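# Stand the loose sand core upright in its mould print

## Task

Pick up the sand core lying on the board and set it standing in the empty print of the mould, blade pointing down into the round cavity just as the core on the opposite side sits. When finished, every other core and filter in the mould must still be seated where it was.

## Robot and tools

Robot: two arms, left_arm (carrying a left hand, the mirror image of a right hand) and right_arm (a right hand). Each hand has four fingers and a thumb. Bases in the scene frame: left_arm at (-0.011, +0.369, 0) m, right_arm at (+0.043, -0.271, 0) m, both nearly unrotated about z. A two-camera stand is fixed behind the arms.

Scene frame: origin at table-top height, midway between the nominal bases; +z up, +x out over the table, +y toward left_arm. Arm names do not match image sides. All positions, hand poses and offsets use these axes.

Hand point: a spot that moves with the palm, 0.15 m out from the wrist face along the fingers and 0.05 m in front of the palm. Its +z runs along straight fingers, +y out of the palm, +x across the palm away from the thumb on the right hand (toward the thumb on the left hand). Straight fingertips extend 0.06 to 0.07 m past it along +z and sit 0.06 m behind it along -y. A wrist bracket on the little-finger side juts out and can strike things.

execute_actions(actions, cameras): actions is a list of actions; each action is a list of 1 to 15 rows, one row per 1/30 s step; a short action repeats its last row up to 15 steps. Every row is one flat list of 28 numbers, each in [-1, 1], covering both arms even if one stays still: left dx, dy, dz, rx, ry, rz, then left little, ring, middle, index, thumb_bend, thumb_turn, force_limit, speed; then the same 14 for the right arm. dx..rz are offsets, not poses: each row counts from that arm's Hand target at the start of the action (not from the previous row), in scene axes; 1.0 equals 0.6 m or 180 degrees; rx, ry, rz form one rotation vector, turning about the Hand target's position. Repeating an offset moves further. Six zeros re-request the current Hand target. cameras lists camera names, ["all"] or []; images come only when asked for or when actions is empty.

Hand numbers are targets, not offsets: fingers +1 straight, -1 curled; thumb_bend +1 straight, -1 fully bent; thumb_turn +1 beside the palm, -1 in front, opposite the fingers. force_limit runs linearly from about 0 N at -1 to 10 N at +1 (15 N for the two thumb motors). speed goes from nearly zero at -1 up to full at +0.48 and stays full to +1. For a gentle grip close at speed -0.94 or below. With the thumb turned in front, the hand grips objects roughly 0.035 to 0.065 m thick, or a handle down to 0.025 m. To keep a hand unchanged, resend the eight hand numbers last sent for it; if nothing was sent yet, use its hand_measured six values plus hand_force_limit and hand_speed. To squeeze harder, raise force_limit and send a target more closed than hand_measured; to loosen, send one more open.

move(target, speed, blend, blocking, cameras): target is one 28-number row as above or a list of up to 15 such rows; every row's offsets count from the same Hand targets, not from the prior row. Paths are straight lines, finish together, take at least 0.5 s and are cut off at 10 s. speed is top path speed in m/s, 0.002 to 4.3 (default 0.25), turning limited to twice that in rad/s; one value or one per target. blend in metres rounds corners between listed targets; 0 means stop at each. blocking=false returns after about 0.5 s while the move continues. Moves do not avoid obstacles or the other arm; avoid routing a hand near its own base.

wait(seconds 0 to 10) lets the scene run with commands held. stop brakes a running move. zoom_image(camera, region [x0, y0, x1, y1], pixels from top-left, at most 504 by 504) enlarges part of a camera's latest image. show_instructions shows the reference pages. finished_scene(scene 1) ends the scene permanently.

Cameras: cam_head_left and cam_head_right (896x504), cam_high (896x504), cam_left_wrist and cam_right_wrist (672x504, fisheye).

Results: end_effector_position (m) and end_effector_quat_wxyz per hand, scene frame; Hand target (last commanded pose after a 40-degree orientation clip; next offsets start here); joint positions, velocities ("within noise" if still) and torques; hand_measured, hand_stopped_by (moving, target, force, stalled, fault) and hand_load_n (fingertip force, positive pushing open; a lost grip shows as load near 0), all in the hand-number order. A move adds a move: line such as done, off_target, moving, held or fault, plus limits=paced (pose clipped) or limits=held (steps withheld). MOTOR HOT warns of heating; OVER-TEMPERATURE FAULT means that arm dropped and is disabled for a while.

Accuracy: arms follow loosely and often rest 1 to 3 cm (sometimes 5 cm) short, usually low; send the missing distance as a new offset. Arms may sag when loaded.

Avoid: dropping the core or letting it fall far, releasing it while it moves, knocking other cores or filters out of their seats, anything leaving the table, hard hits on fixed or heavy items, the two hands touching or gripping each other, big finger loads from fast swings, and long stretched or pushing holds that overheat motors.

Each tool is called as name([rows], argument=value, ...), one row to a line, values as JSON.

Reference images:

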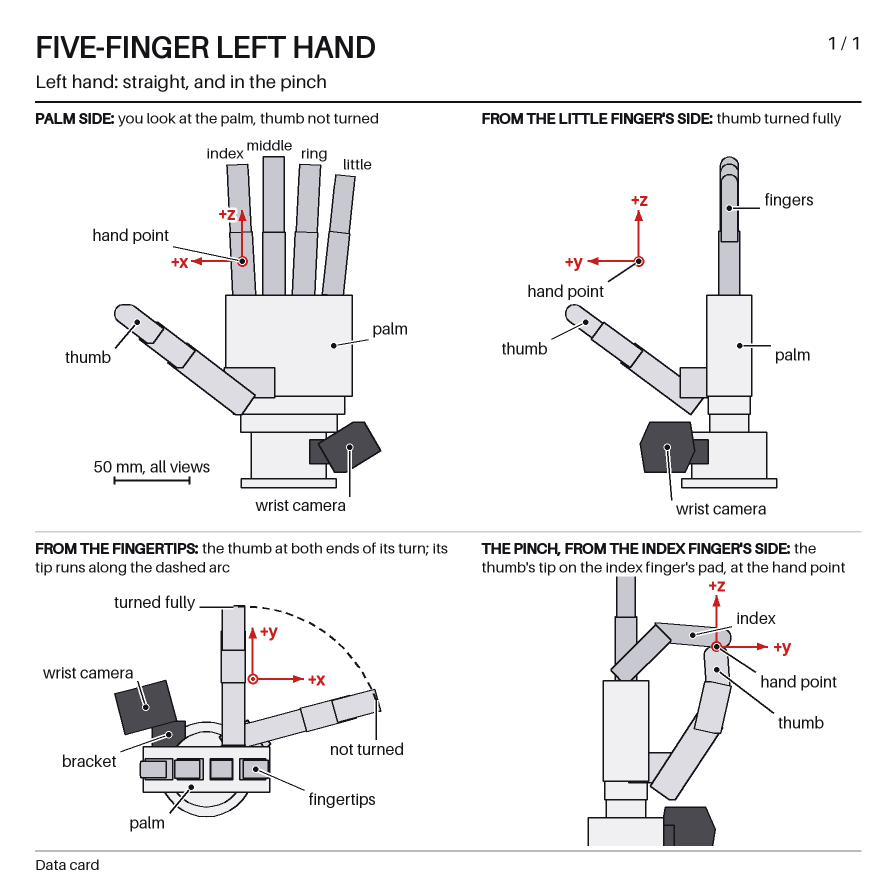

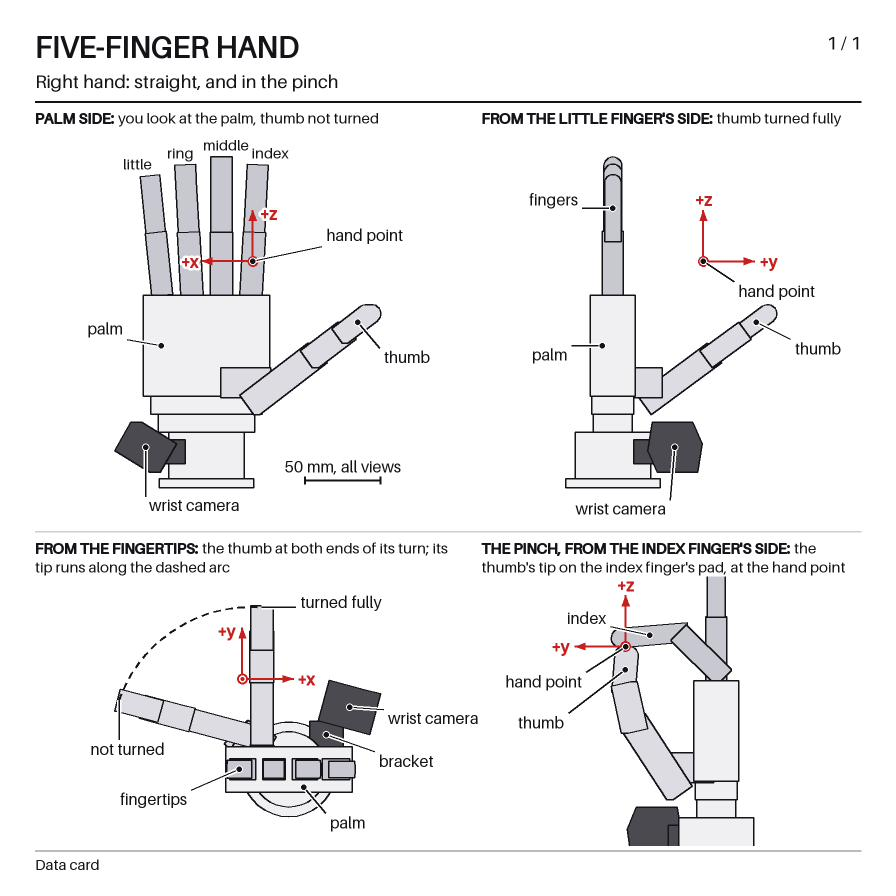

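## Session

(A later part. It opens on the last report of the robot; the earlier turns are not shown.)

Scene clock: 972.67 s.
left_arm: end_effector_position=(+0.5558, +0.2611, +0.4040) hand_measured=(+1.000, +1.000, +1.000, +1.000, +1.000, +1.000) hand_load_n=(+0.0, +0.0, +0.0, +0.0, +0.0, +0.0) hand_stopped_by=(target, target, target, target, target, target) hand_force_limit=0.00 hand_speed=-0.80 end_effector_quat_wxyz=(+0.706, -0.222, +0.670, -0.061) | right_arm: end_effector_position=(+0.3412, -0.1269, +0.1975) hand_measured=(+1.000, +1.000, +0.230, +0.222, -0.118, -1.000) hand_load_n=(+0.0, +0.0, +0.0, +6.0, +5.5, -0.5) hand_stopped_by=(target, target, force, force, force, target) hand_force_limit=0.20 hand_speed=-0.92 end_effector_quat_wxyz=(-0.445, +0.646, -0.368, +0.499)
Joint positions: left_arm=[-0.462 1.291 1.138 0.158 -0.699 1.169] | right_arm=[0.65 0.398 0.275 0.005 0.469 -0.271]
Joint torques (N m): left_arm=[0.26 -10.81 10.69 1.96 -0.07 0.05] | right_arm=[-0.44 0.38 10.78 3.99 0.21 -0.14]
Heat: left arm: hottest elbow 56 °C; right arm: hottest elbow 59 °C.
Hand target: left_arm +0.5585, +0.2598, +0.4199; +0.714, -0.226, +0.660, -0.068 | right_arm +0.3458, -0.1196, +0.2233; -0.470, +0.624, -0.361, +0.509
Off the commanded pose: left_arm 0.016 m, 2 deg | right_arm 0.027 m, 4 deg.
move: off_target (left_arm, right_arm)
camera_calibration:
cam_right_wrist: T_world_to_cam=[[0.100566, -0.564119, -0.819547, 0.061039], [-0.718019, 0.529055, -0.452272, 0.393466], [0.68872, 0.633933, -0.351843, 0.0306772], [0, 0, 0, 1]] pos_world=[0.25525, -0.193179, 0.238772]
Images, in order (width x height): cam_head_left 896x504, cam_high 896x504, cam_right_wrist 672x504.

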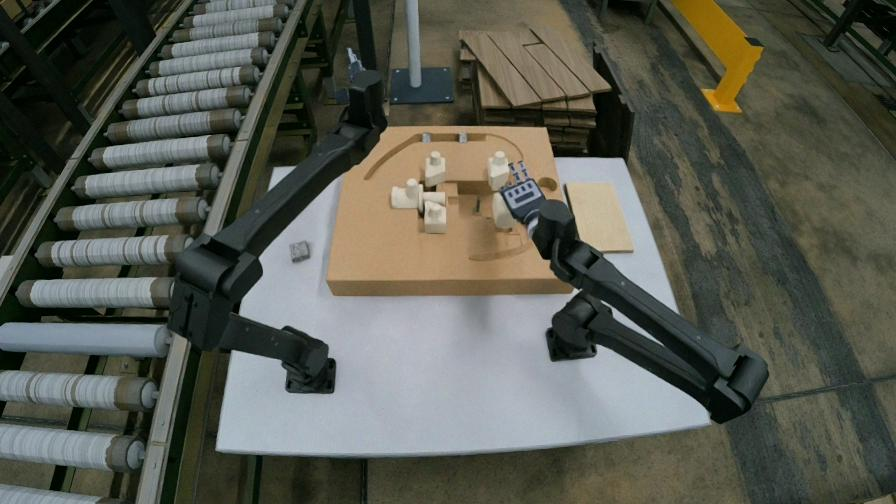

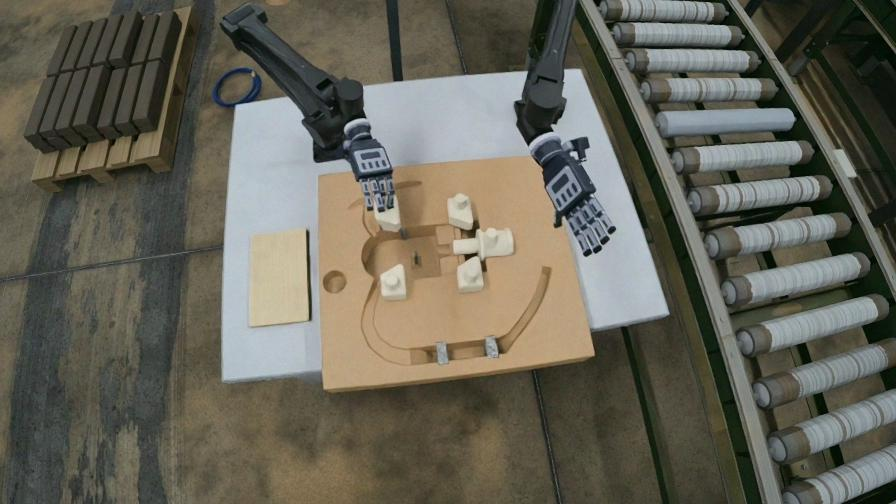

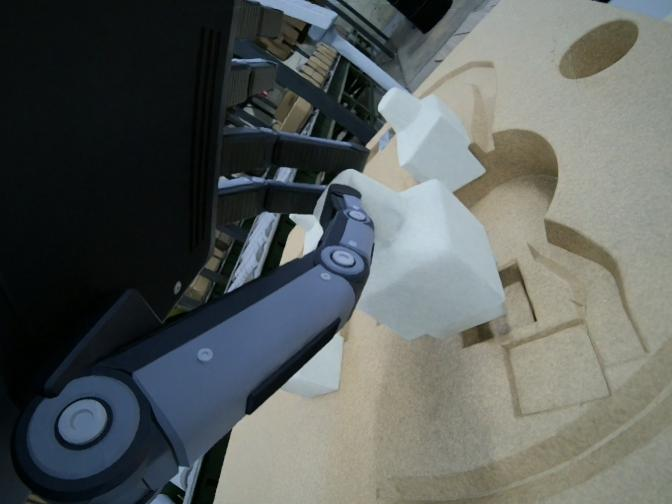

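move([
  [0,0,0,0,0,0,1,1,1,1,1,1,0,-0.8,0.0,-0.010,0,0,0,0,1,1,-0.34,-0.34,-0.44,-1,0.2,-0.92],
  [0,0,0,0,0,0,1,1,1,1,1,1,0,-0.8,0.0,-0.010,-0.018,0,0,0,1,1,-0.34,-0.34,-0.44,-1,0.2,-0.92],
], speed=0.04, cameras=["cam_right_wrist","cam_high","cam_head_left"])

zoom_image(camera="cam_right_wrist", region=[400, 200, 560, 360])

zoom_image(camera="cam_right_wrist", region=[330, 160, 530, 360])

zoom_image(camera="cam_high", region=[350, 170, 430, 250])

Scene clock: 1028.63 s.
left_arm: end_effector_position=(+0.5558, +0.2611, +0.4040) hand_measured=(+1.000, +1.000, +1.000, +1.000, +1.000, +1.000) hand_load_n=(+0.0, +0.0, +0.0, +0.0, +0.0, +0.0) hand_stopped_by=(target, target, target, target, target, target) hand_force_limit=0.00 hand_speed=-0.80 end_effector_quat_wxyz=(+0.706, -0.222, +0.670, -0.061) | right_arm: end_effector_position=(+0.3406, -0.1232, +0.1949) hand_measured=(+1.000, +1.000, +0.230, +0.222, -0.118, -1.000) hand_load_n=(+0.0, +0.0, +0.5, +6.0, +2.5, -1.0) hand_stopped_by=(target, target, force, force, force, target) hand_force_limit=0.20 hand_speed=-0.92 end_effector_quat_wxyz=(-0.456, +0.645, -0.361, +0.496)
Joint positions: left_arm=[-0.462 1.291 1.138 0.158 -0.699 1.169] | right_arm=[0.646 0.396 0.258 0.037 0.442 -0.274]
Joint torques (N m): left_arm=[0.15 -10.7 10.69 2.24 -0.09 0.06] | right_arm=[-2.61 0.03 9.74 3.62 0.06 -0.15]
Heat: left arm: hottest elbow 56 °C; right arm: hottest elbow 57 °C.
Hand target: left_arm +0.5585, +0.2598, +0.4199; +0.714, -0.226, +0.660, -0.068 | right_arm +0.3457, -0.1255, +0.2126; -0.470, +0.624, -0.361, +0.509
Off the commanded pose: left_arm 0.016 m, 2 deg | right_arm 0.019 m, 3 deg.
move: off_target (left_arm, right_arm)
camera_calibration:
cam_right_wrist: T_world_to_cam=[[0.1234, -0.553527, -0.823638, 0.0554626], [-0.724295, 0.517123, -0.456049, 0.391326], [0.678358, 0.652833, -0.337104, 0.0308687], [0, 0, 0, 1]] pos_world=[0.255652, -0.191816, 0.234551]
Images, in order (width x height): cam_head_left 896x504, cam_high 896x504, cam_right_wrist 672x504.

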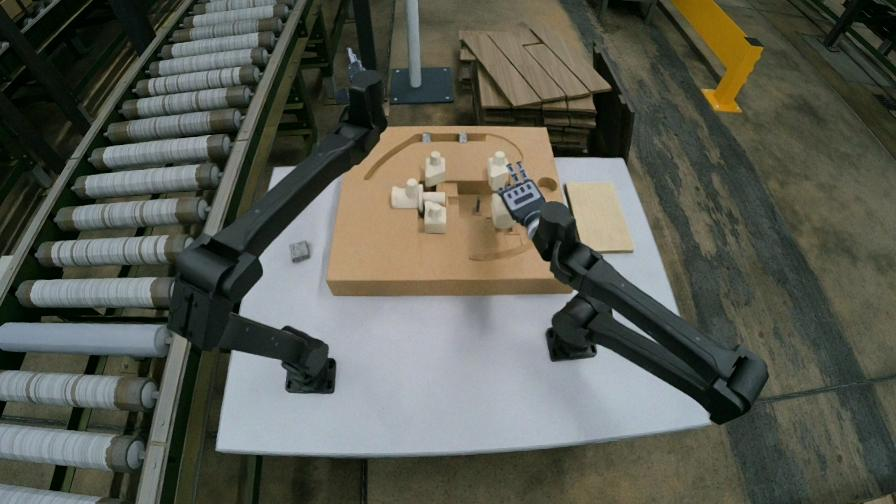

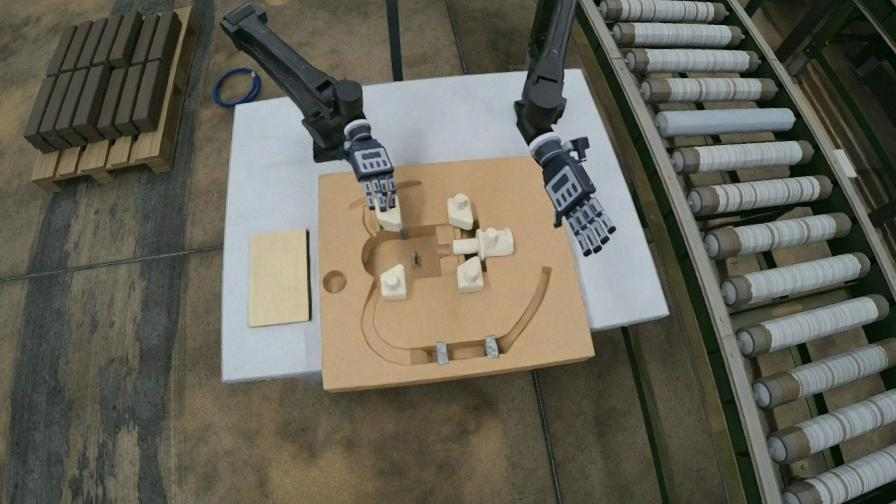

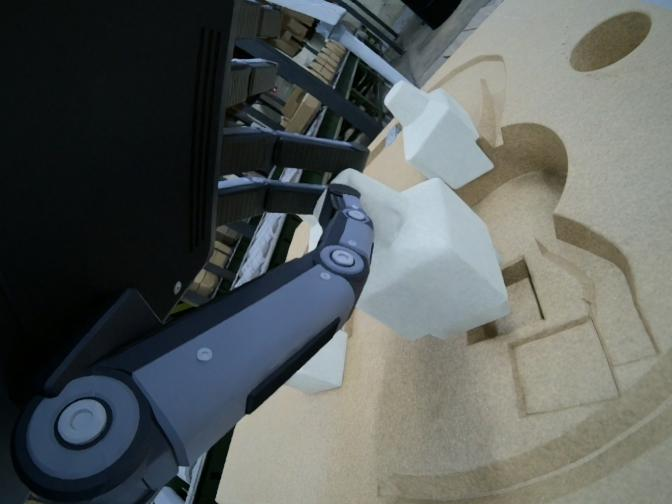

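Scaled by 3.150 from the camera's 672x504 image, which has a finer 960x720 frame.

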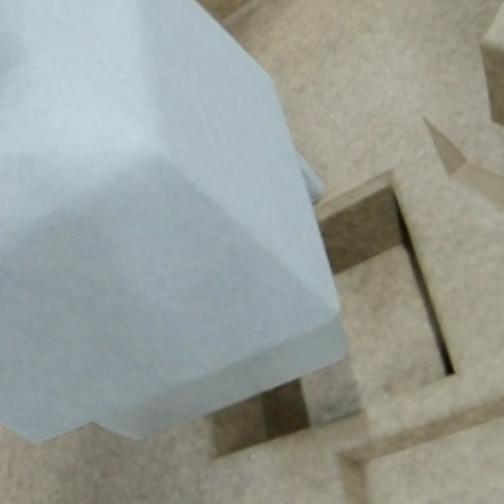

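Scaled by 2.520 from the camera's 672x504 image, which has a finer 960x720 frame.

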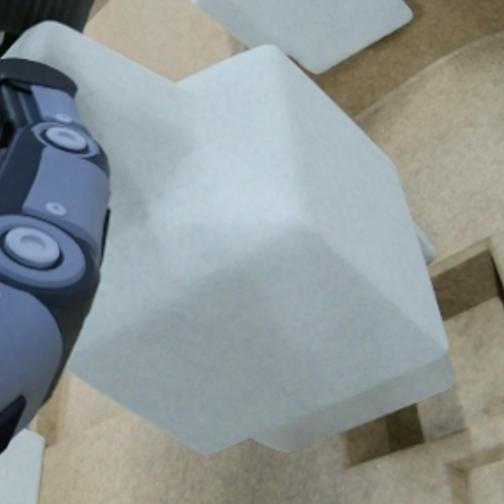

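Scaled by 6.300 from the camera's 896x504 image, which has a finer 1280x720 frame.

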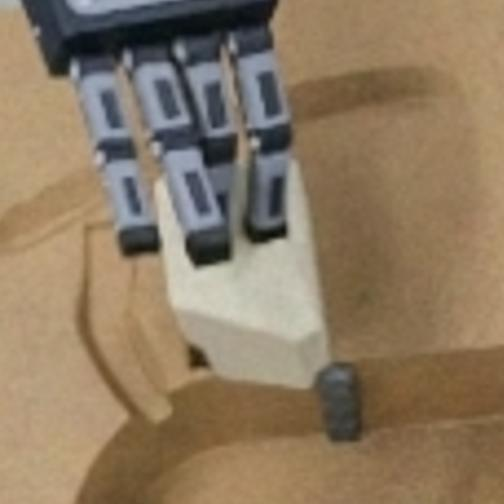

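execute_actions(actions=[])

zoom_image(camera="cam_right_wrist", region=[400, 200, 580, 380])

zoom_image(camera="cam_high", region=[350, 170, 430, 250])

zoom_image(camera="cam_head_left", region=[480, 140, 640, 260])

Scene clock: 1046.67 s.
left_arm: end_effector_position=(+0.5558, +0.2611, +0.4040) hand_measured=(+1.000, +1.000, +1.000, +1.000, +1.000, +1.000) hand_load_n=(+0.0, +0.0, +0.0, +0.0, +0.0, +0.0) hand_stopped_by=(target, target, target, target, target, target) hand_force_limit=0.00 hand_speed=-0.80 end_effector_quat_wxyz=(+0.706, -0.222, +0.670, -0.061) | right_arm: end_effector_position=(+0.3406, -0.1232, +0.1949) hand_measured=(+1.000, +1.000, +0.230, +0.222, -0.118, -1.000) hand_load_n=(+0.0, +0.0, +0.5, +6.0, +2.0, -1.0) hand_stopped_by=(target, target, force, force, force, target) hand_force_limit=0.20 hand_speed=-0.92 end_effector_quat_wxyz=(-0.456, +0.645, -0.361, +0.496)
Joint positions: left_arm=[-0.462 1.291 1.138 0.158 -0.699 1.169] | right_arm=[0.646 0.396 0.258 0.037 0.442 -0.274]
Joint velocities: within noise
Joint torques (N m): left_arm=[0.26 -10.81 10.7 2.09 -0.02 0.06] | right_arm=[-3.19 0.26 9.73 3.51 0.08 -0.13]
Heat: left arm: hottest elbow 57 °C; right arm: hottest elbow 58 °C.
Hand target: left_arm +0.5585, +0.2598, +0.4199; +0.714, -0.226, +0.660, -0.068 | right_arm +0.3457, -0.1255, +0.2126; -0.470, +0.624, -0.361, +0.509
Off the commanded pose: left_arm 0.016 m, 2 deg | right_arm 0.019 m, 3 deg.
camera_calibration:
cam_right_wrist: T_world_to_cam=[[0.1234, -0.553527, -0.823638, 0.0554626], [-0.724295, 0.517123, -0.456049, 0.391326], [0.678358, 0.652833, -0.337104, 0.0308687], [0, 0, 0, 1]] pos_world=[0.255652, -0.191816, 0.234551]

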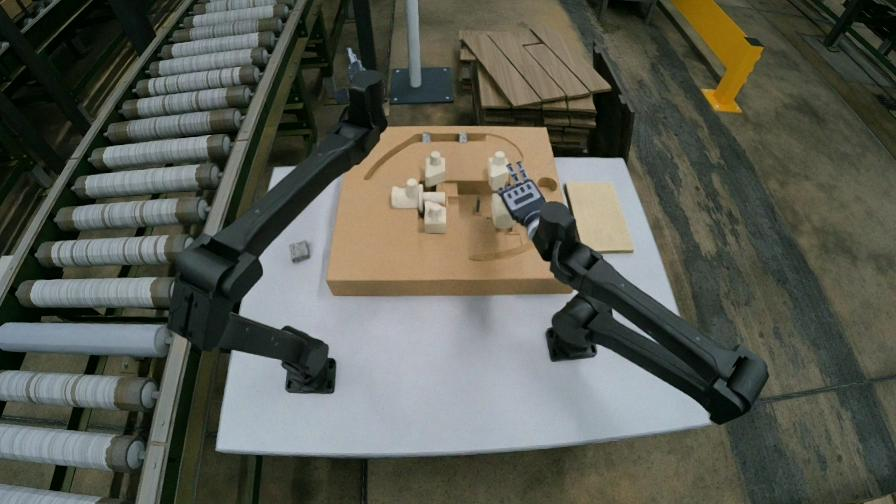

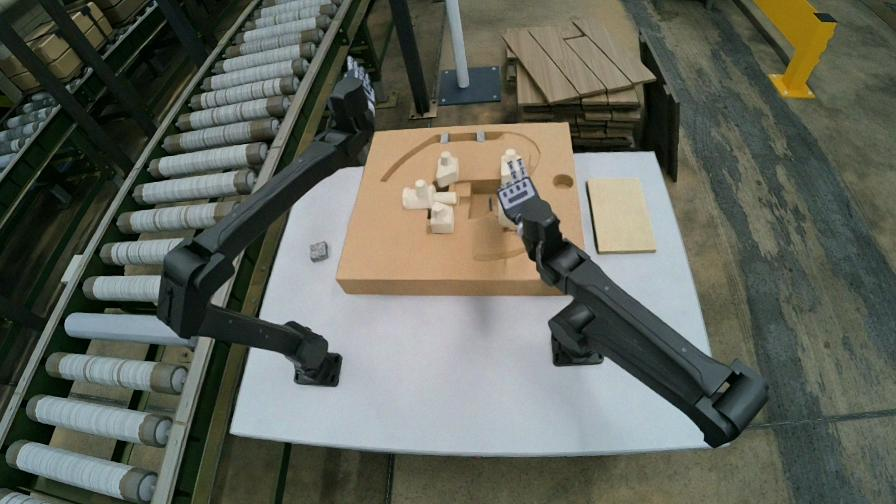

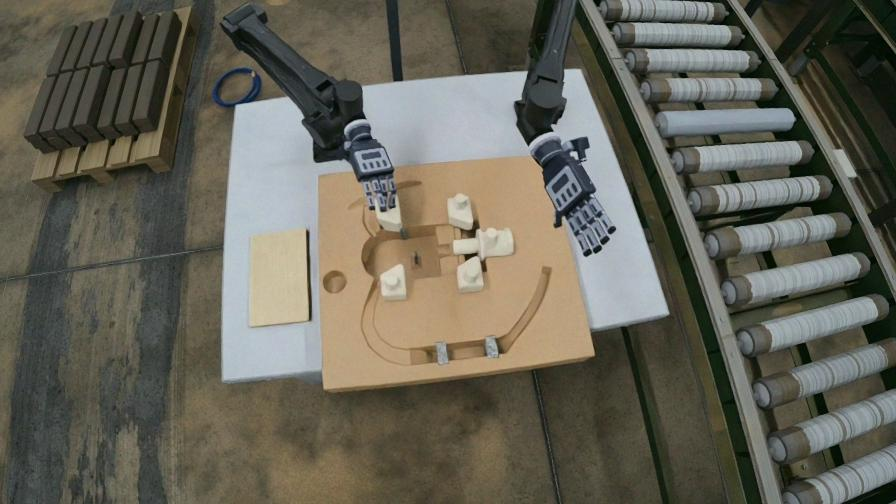

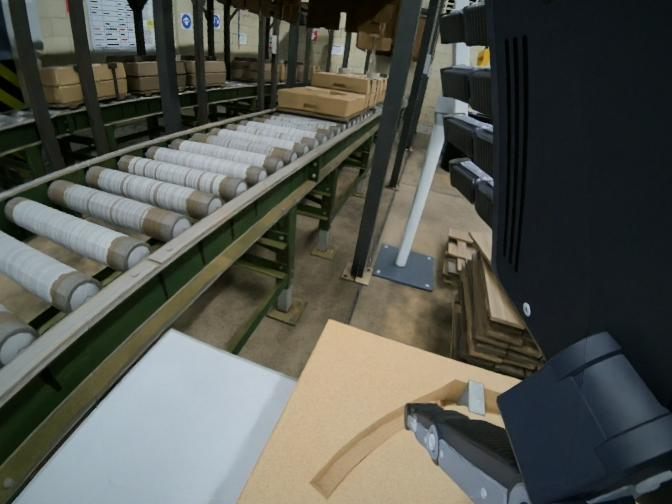

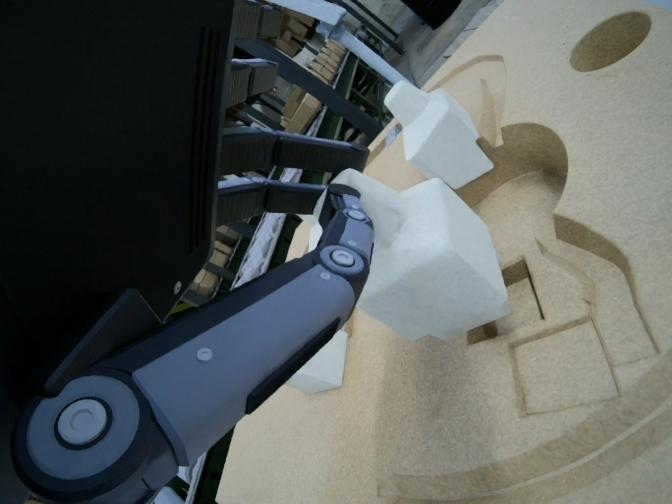

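Scaled by 2.800 from the camera's 672x504 image, which has a finer 960x720 frame.

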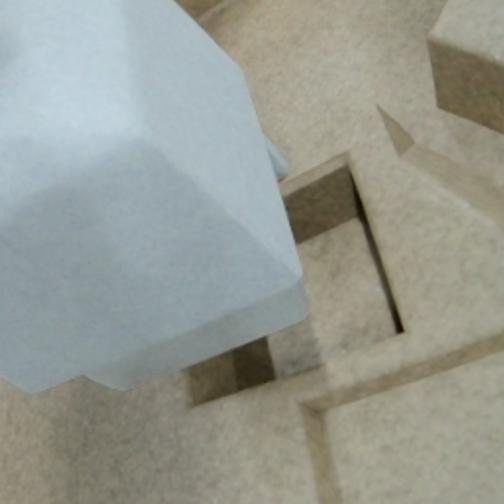

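Scaled by 6.300 from the camera's 896x504 image, which has a finer 1280x720 frame.

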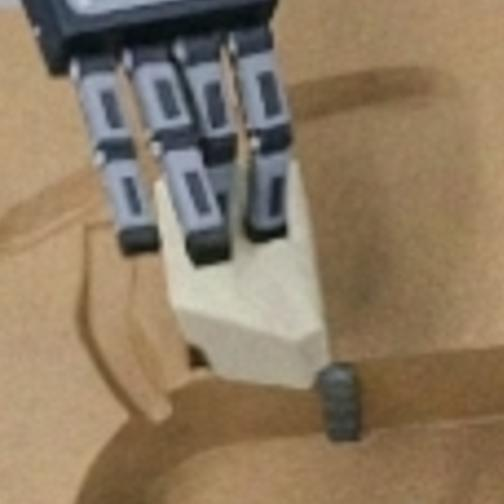

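Scaled by 3.150 from the camera's 896x504 image, which has a finer 1280x720 frame.

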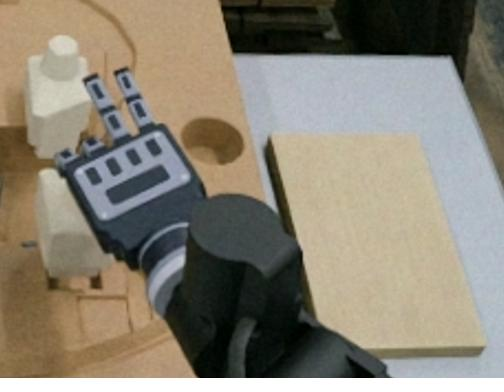

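move(target=[0,0,0,0,0,0,1,1,1,1,1,1,0,-0.8,0,-0.0133,0.0167,0,0,0,1,1,-0.34,-0.34,-0.44,-1,0.2,-0.92], speed=0.05, cameras=["cam_right_wrist","cam_high","cam_head_left"])

zoom_image(camera="cam_right_wrist", region=[400, 200, 560, 360])

Scene clock: 1053.50 s.
left_arm: end_effector_position=(+0.5558, +0.2611, +0.4040) hand_measured=(+1.000, +1.000, +1.000, +1.000, +1.000, +1.000) hand_load_n=(+0.0, +0.0, +0.0, +0.0, +0.0, +0.0) hand_stopped_by=(target, target, target, target, target, target) hand_force_limit=0.00 hand_speed=-0.80 end_effector_quat_wxyz=(+0.706, -0.222, +0.670, -0.061) | right_arm: end_effector_position=(+0.3415, -0.1313, +0.1933) hand_measured=(+1.000, +1.000, +0.230, +0.222, -0.118, -1.000) hand_load_n=(+0.0, -0.5, +0.0, +5.5, +5.5, -0.5) hand_stopped_by=(target, target, force, force, force, target) hand_force_limit=0.20 hand_speed=-0.92 end_effector_quat_wxyz=(-0.454, +0.646, -0.362, +0.495)
Joint positions: left_arm=[-0.462 1.291 1.138 0.158 -0.699 1.169] | right_arm=[0.6 0.375 0.255 0.013 0.399 -0.277]
Joint torques (N m): left_arm=[1.08 -10.4 10.71 2.07 -0.05 0.03] | right_arm=[-2.26 -0.91 11.59 2.63 0 -0.14]
Heat: left arm: hottest elbow 57 °C; right arm: hottest elbow 58 °C.
Hand target: left_arm +0.5585, +0.2598, +0.4199; +0.714, -0.226, +0.660, -0.068 | right_arm +0.3458, -0.1334, +0.2227; -0.470, +0.624, -0.361, +0.509
Off the commanded pose: left_arm 0.016 m, 2 deg | right_arm 0.030 m, 4 deg.
move: off_target (left_arm, right_arm)
camera_calibration:
cam_right_wrist: T_world_to_cam=[[0.116603, -0.555893, -0.823035, 0.0513675], [-0.72616, 0.517629, -0.452495, 0.395477], [0.677565, 0.650418, -0.34331, 0.0362187], [0, 0, 0, 1]] pos_world=[0.25665, -0.199713, 0.233663]
Images, in order (width x height): cam_head_left 896x504, cam_high 896x504, cam_right_wrist 672x504.

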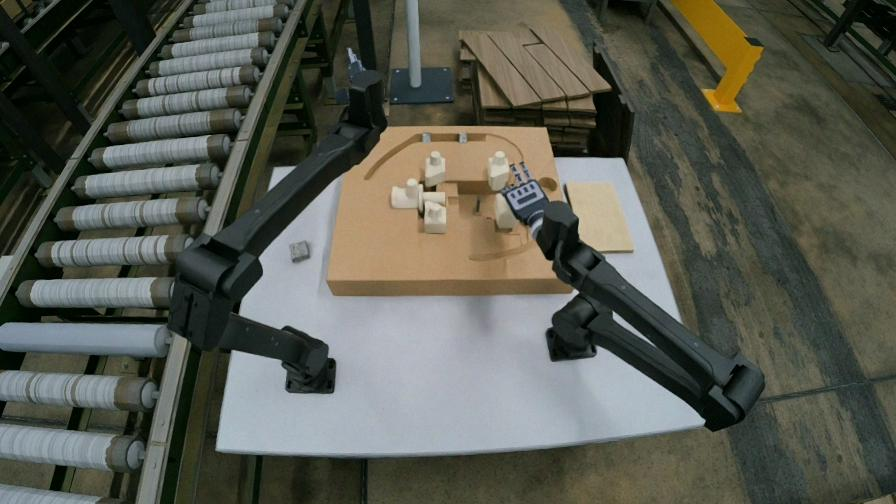

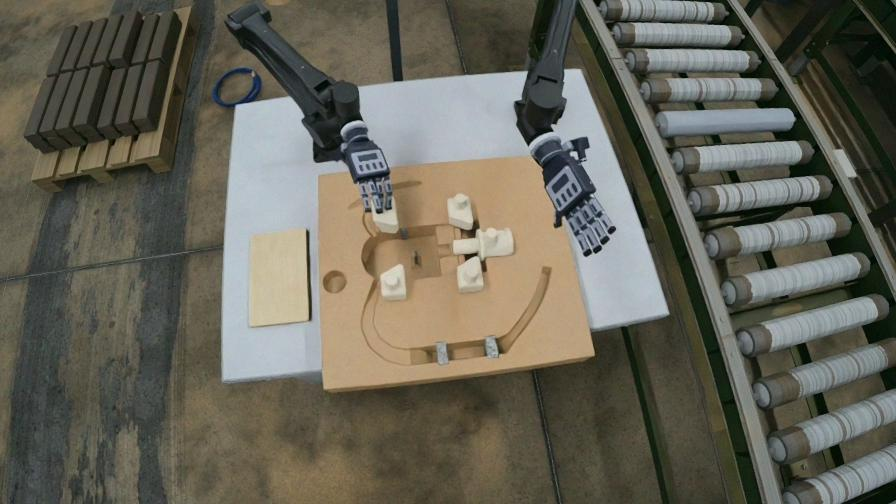

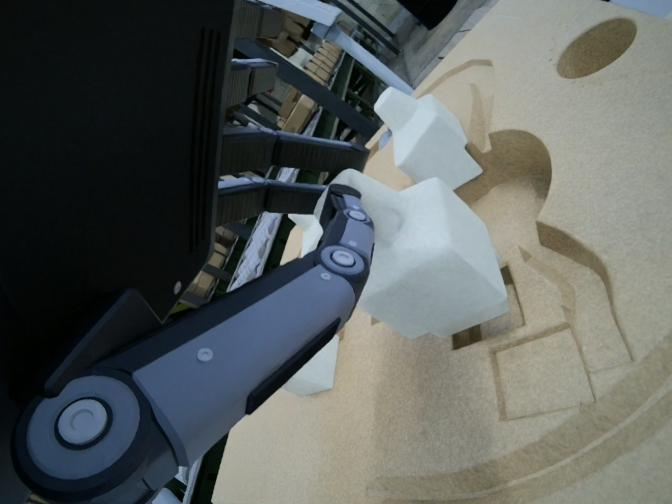

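Scaled by 3.150 from the camera's 672x504 image, which has a finer 960x720 frame.

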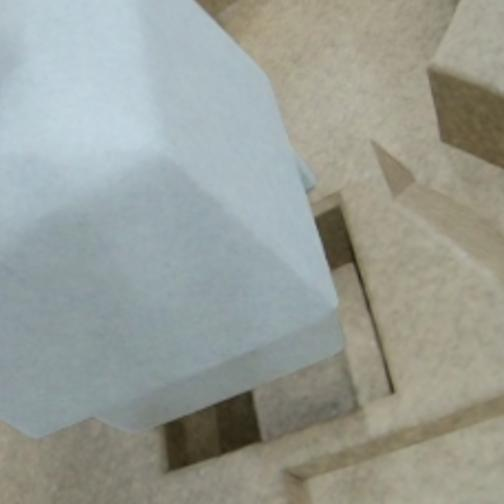

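move(target=[0,0,0,0,0,0,1,1,1,1,1,1,0,-0.8,0,0,-0.022,0,0,0,1,1,-0.34,-0.34,-0.44,-1,0.2,-0.92], speed=0.05, cameras=["cam_right_wrist","cam_high","cam_head_left"])

zoom_image(camera="cam_right_wrist", region=[400, 200, 560, 360])

zoom_image(camera="cam_high", region=[350, 170, 430, 250])

Scene clock: 1076.40 s.
left_arm: end_effector_position=(+0.5558, +0.2611, +0.4040) hand_measured=(+1.000, +1.000, +1.000, +1.000, +1.000, +1.000) hand_load_n=(+0.0, +0.0, +0.0, +0.0, +0.0, +0.0) hand_stopped_by=(target, target, target, target, target, target) hand_force_limit=0.00 hand_speed=-0.80 end_effector_quat_wxyz=(+0.706, -0.222, +0.670, -0.061) | right_arm: end_effector_position=(+0.3391, -0.1330, +0.1804) hand_measured=(+1.000, +1.000, +0.230, +0.222, -0.118, -1.000) hand_load_n=(+0.0, -0.5, +0.0, +4.0, +4.5, +0.0) hand_stopped_by=(target, target, force, force, force, target) hand_force_limit=0.20 hand_speed=-0.92 end_effector_quat_wxyz=(-0.447, +0.653, -0.363, +0.492)
Joint positions: left_arm=[-0.462 1.291 1.138 0.158 -0.699 1.169] | right_arm=[0.6 0.374 0.234 0.014 0.399 -0.277]
Joint torques (N m): left_arm=[0.26 -10.46 10.65 2.07 -0.03 0.07] | right_arm=[-2.37 -0.62 10.69 3.82 0.09 -0.13]
Heat: left arm: hottest elbow 57 °C; right arm: hottest elbow 58 °C.
Hand target: left_arm +0.5585, +0.2598, +0.4199; +0.714, -0.226, +0.660, -0.068 | right_arm +0.3458, -0.1335, +0.2094; -0.470, +0.624, -0.361, +0.509
Off the commanded pose: left_arm 0.016 m, 2 deg | right_arm 0.030 m, 5 deg.
move: off_target (left_arm, right_arm)
camera_calibration:
cam_right_wrist: T_world_to_cam=[[0.10345, -0.565455, -0.818266, 0.0423997], [-0.733334, 0.512422, -0.446817, 0.389504], [0.671952, 0.646285, -0.361657, 0.0391486], [0, 0, 0, 1]] pos_world=[0.254944, -0.200916, 0.22289]
Images, in order (width x height): cam_head_left 896x504, cam_high 896x504, cam_right_wrist 672x504.

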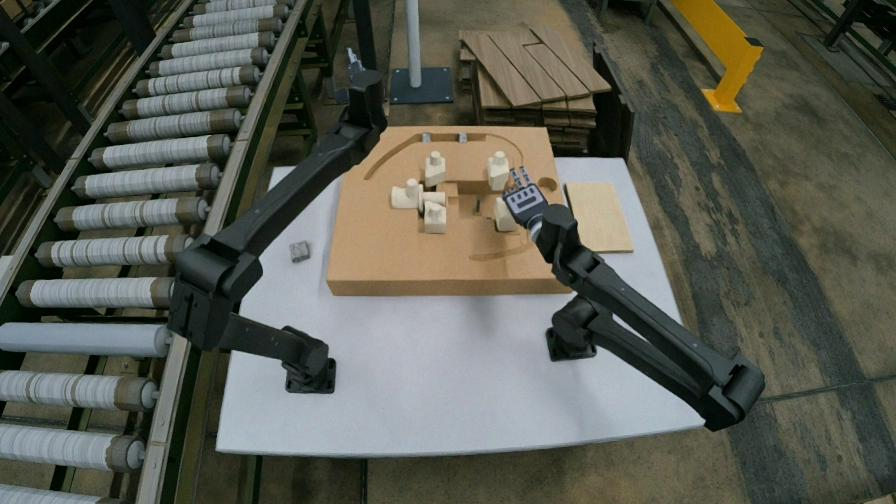

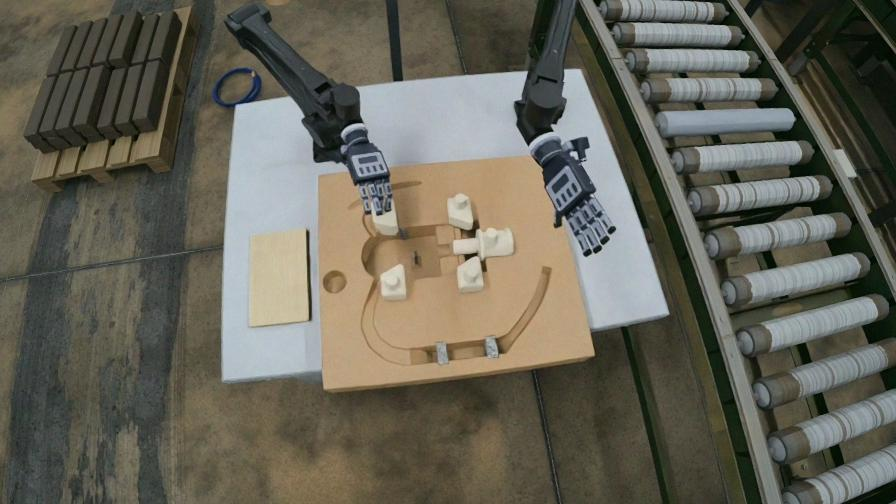

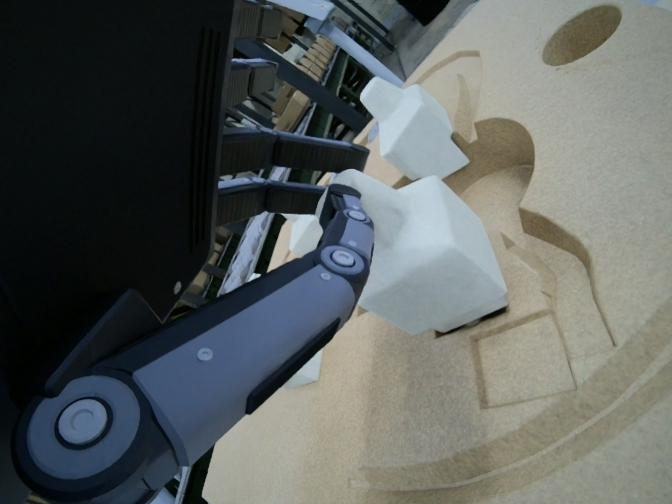

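Scaled by 3.150 from the camera's 672x504 image, which has a finer 960x720 frame.

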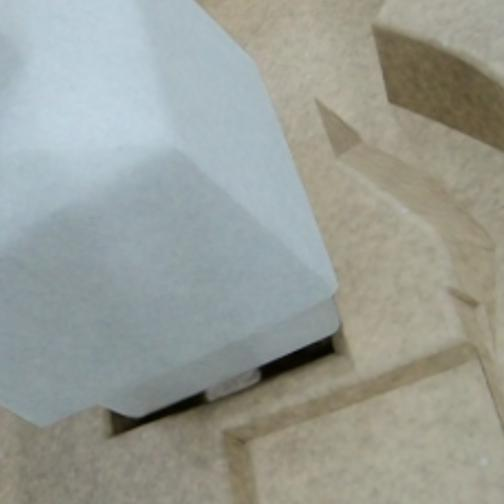

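Scaled by 6.300 from the camera's 896x504 image, which has a finer 1280x720 frame.

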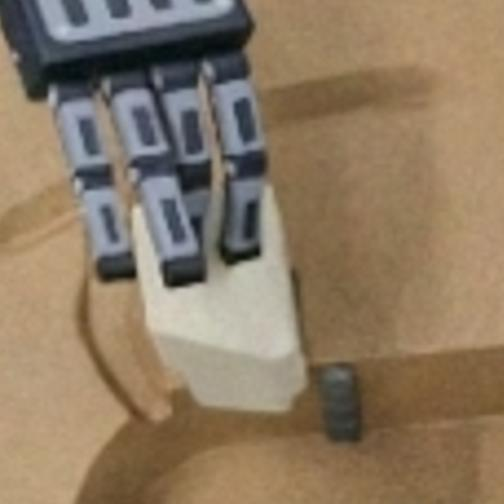

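zoom_image(camera="cam_right_wrist", region=[425, 280, 525, 355])

zoom_image(camera="cam_head_left", region=[470, 140, 550, 260])

zoom_image(camera="cam_high", region=[365, 190, 415, 240])

Scaled by 5.040 from the camera's 672x504 image, which has a finer 960x720 frame.

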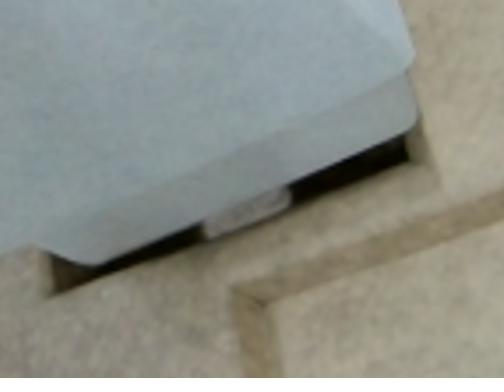

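Scaled by 4.200 from the camera's 896x504 image, which has a finer 1280x720 frame.

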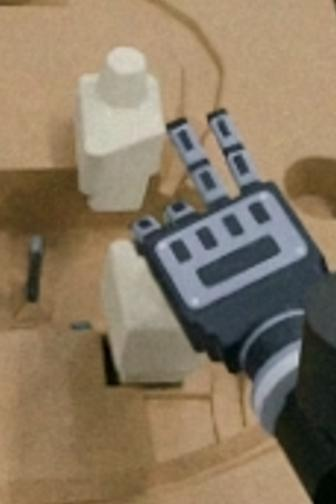

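Scaled by 10.080 from the camera's 896x504 image, which has a finer 1280x720 frame.

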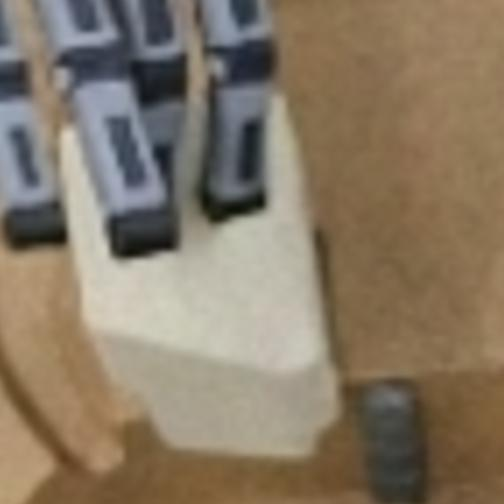

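move(target=[0,0,0,0,0,0,1,1,1,1,1,1,0,-0.8,0,0.006,0.025,0,0,-0.0194,1,1,-0.34,-0.34,-0.44,-1,0.2,-0.92], speed=0.05, cameras=["cam_right_wrist","cam_high","cam_head_left"])

zoom_image(camera="cam_right_wrist", region=[425, 240, 545, 360])

zoom_image(camera="cam_head_left", region=[470, 140, 550, 260])

zoom_image(camera="cam_high", region=[365, 190, 415, 240])

Scene clock: 1123.53 s.
left_arm: end_effector_position=(+0.5558, +0.2611, +0.4040) hand_measured=(+1.000, +1.000, +1.000, +1.000, +1.000, +1.000) hand_load_n=(+0.0, +0.0, +0.0, +0.0, +0.0, +0.0) hand_stopped_by=(target, target, target, target, target, target) hand_force_limit=0.00 hand_speed=-0.80 end_effector_quat_wxyz=(+0.706, -0.222, +0.670, -0.061) | right_arm: end_effector_position=(+0.3396, -0.1392, +0.1936) hand_measured=(+1.000, +1.000, +0.230, +0.220, -0.120, -1.000) hand_load_n=(+0.0, -0.5, +0.0, +0.0, +0.0, +0.0) hand_stopped_by=(target, target, force, force, force, target) hand_force_limit=0.20 hand_speed=-0.92 end_effector_quat_wxyz=(-0.432, +0.631, -0.383, +0.518)
Joint positions: left_arm=[-0.462 1.291 1.138 0.158 -0.699 1.169] | right_arm=[0.668 0.373 0.252 0.016 0.548 -0.277]
Joint torques (N m): left_arm=[0.5 -10.46 10.73 2.13 -0.04 0.05] | right_arm=[-0.44 2.14 12.64 2.99 0.17 -0.06]
Heat: left arm: hottest elbow 57 °C; right arm: hottest elbow 64 °C.
Hand target: left_arm +0.5585, +0.2598, +0.4199; +0.714, -0.226, +0.660, -0.068 | right_arm +0.3457, -0.1298, +0.2245; -0.455, +0.613, -0.380, +0.523
Off the commanded pose: left_arm 0.016 m, 2 deg | right_arm 0.033 m, 3 deg.
move: off_target (left_arm, right_arm)
camera_calibration:
cam_right_wrist: T_world_to_cam=[[0.0796633, -0.57353, -0.815302, 0.0560532], [-0.677711, 0.56863, -0.466226, 0.391656], [0.731, 0.58968, -0.343389, 0.0161402], [0, 0, 0, 1]] pos_world=[0.249166, -0.200077, 0.233843]
Images, in order (width x height): cam_head_left 896x504, cam_high 896x504, cam_right_wrist 672x504.

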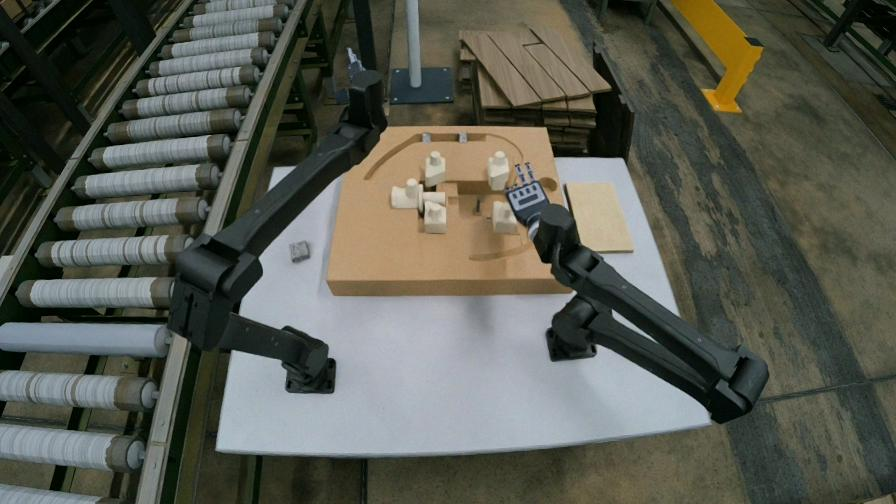

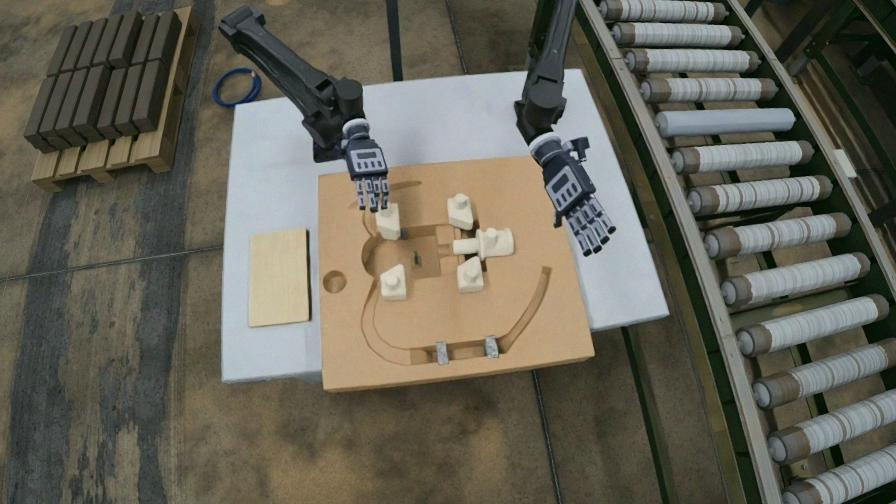

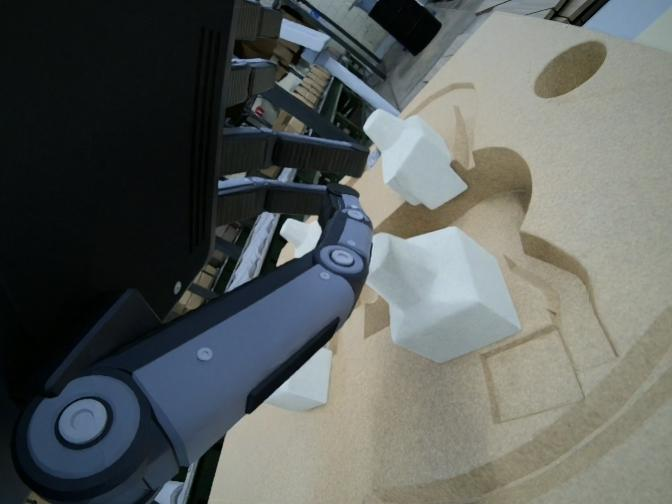

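Scaled by 4.200 from the camera's 672x504 image, which has a finer 960x720 frame.

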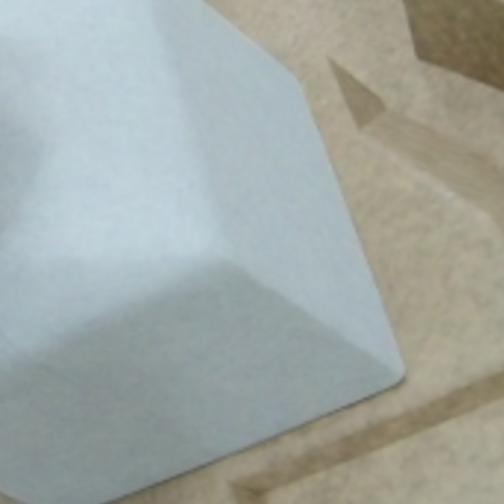

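Scaled by 4.200 from the camera's 896x504 image, which has a finer 1280x720 frame.

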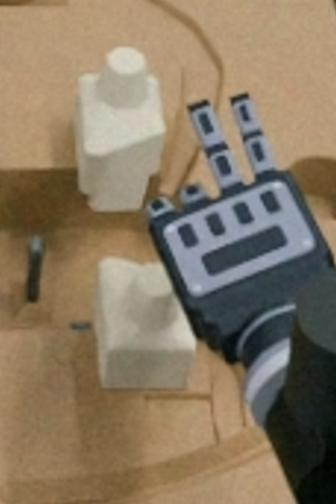

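Scaled by 10.080 from the camera's 896x504 image, which has a finer 1280x720 frame.

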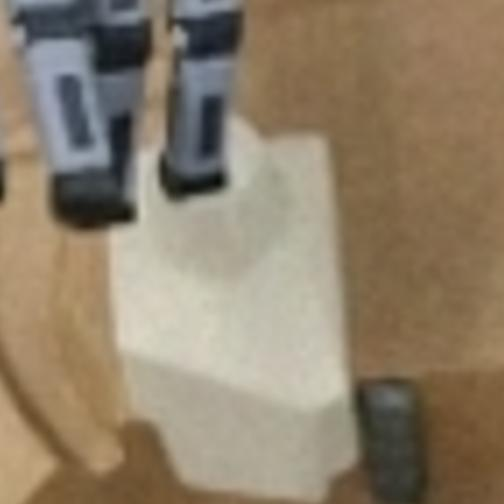

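zoom_image(camera="cam_right_wrist", region=[340, 200, 540, 400])

zoom_image(camera="cam_head_left", region=[410, 140, 530, 260])

zoom_image(camera="cam_high", region=[350, 180, 490, 320])

Scaled by 2.520 from the camera's 672x504 image, which has a finer 960x720 frame.

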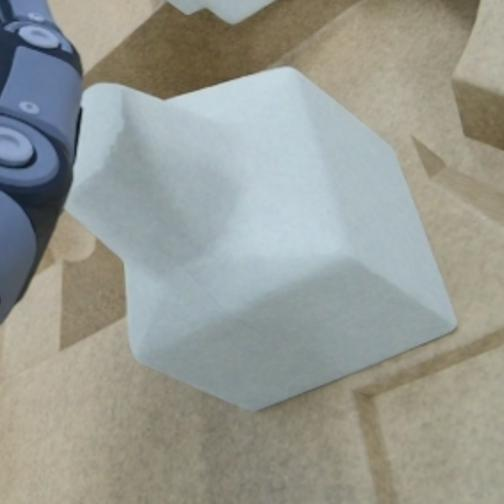

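Scaled by 4.200 from the camera's 896x504 image, which has a finer 1280x720 frame.

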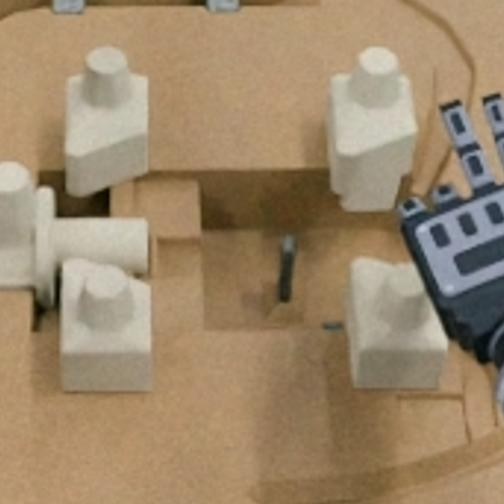

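Scaled by 3.600 from the camera's 896x504 image, which has a finer 1280x720 frame.

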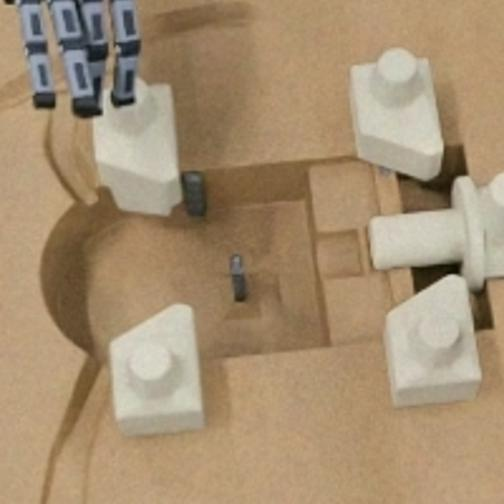

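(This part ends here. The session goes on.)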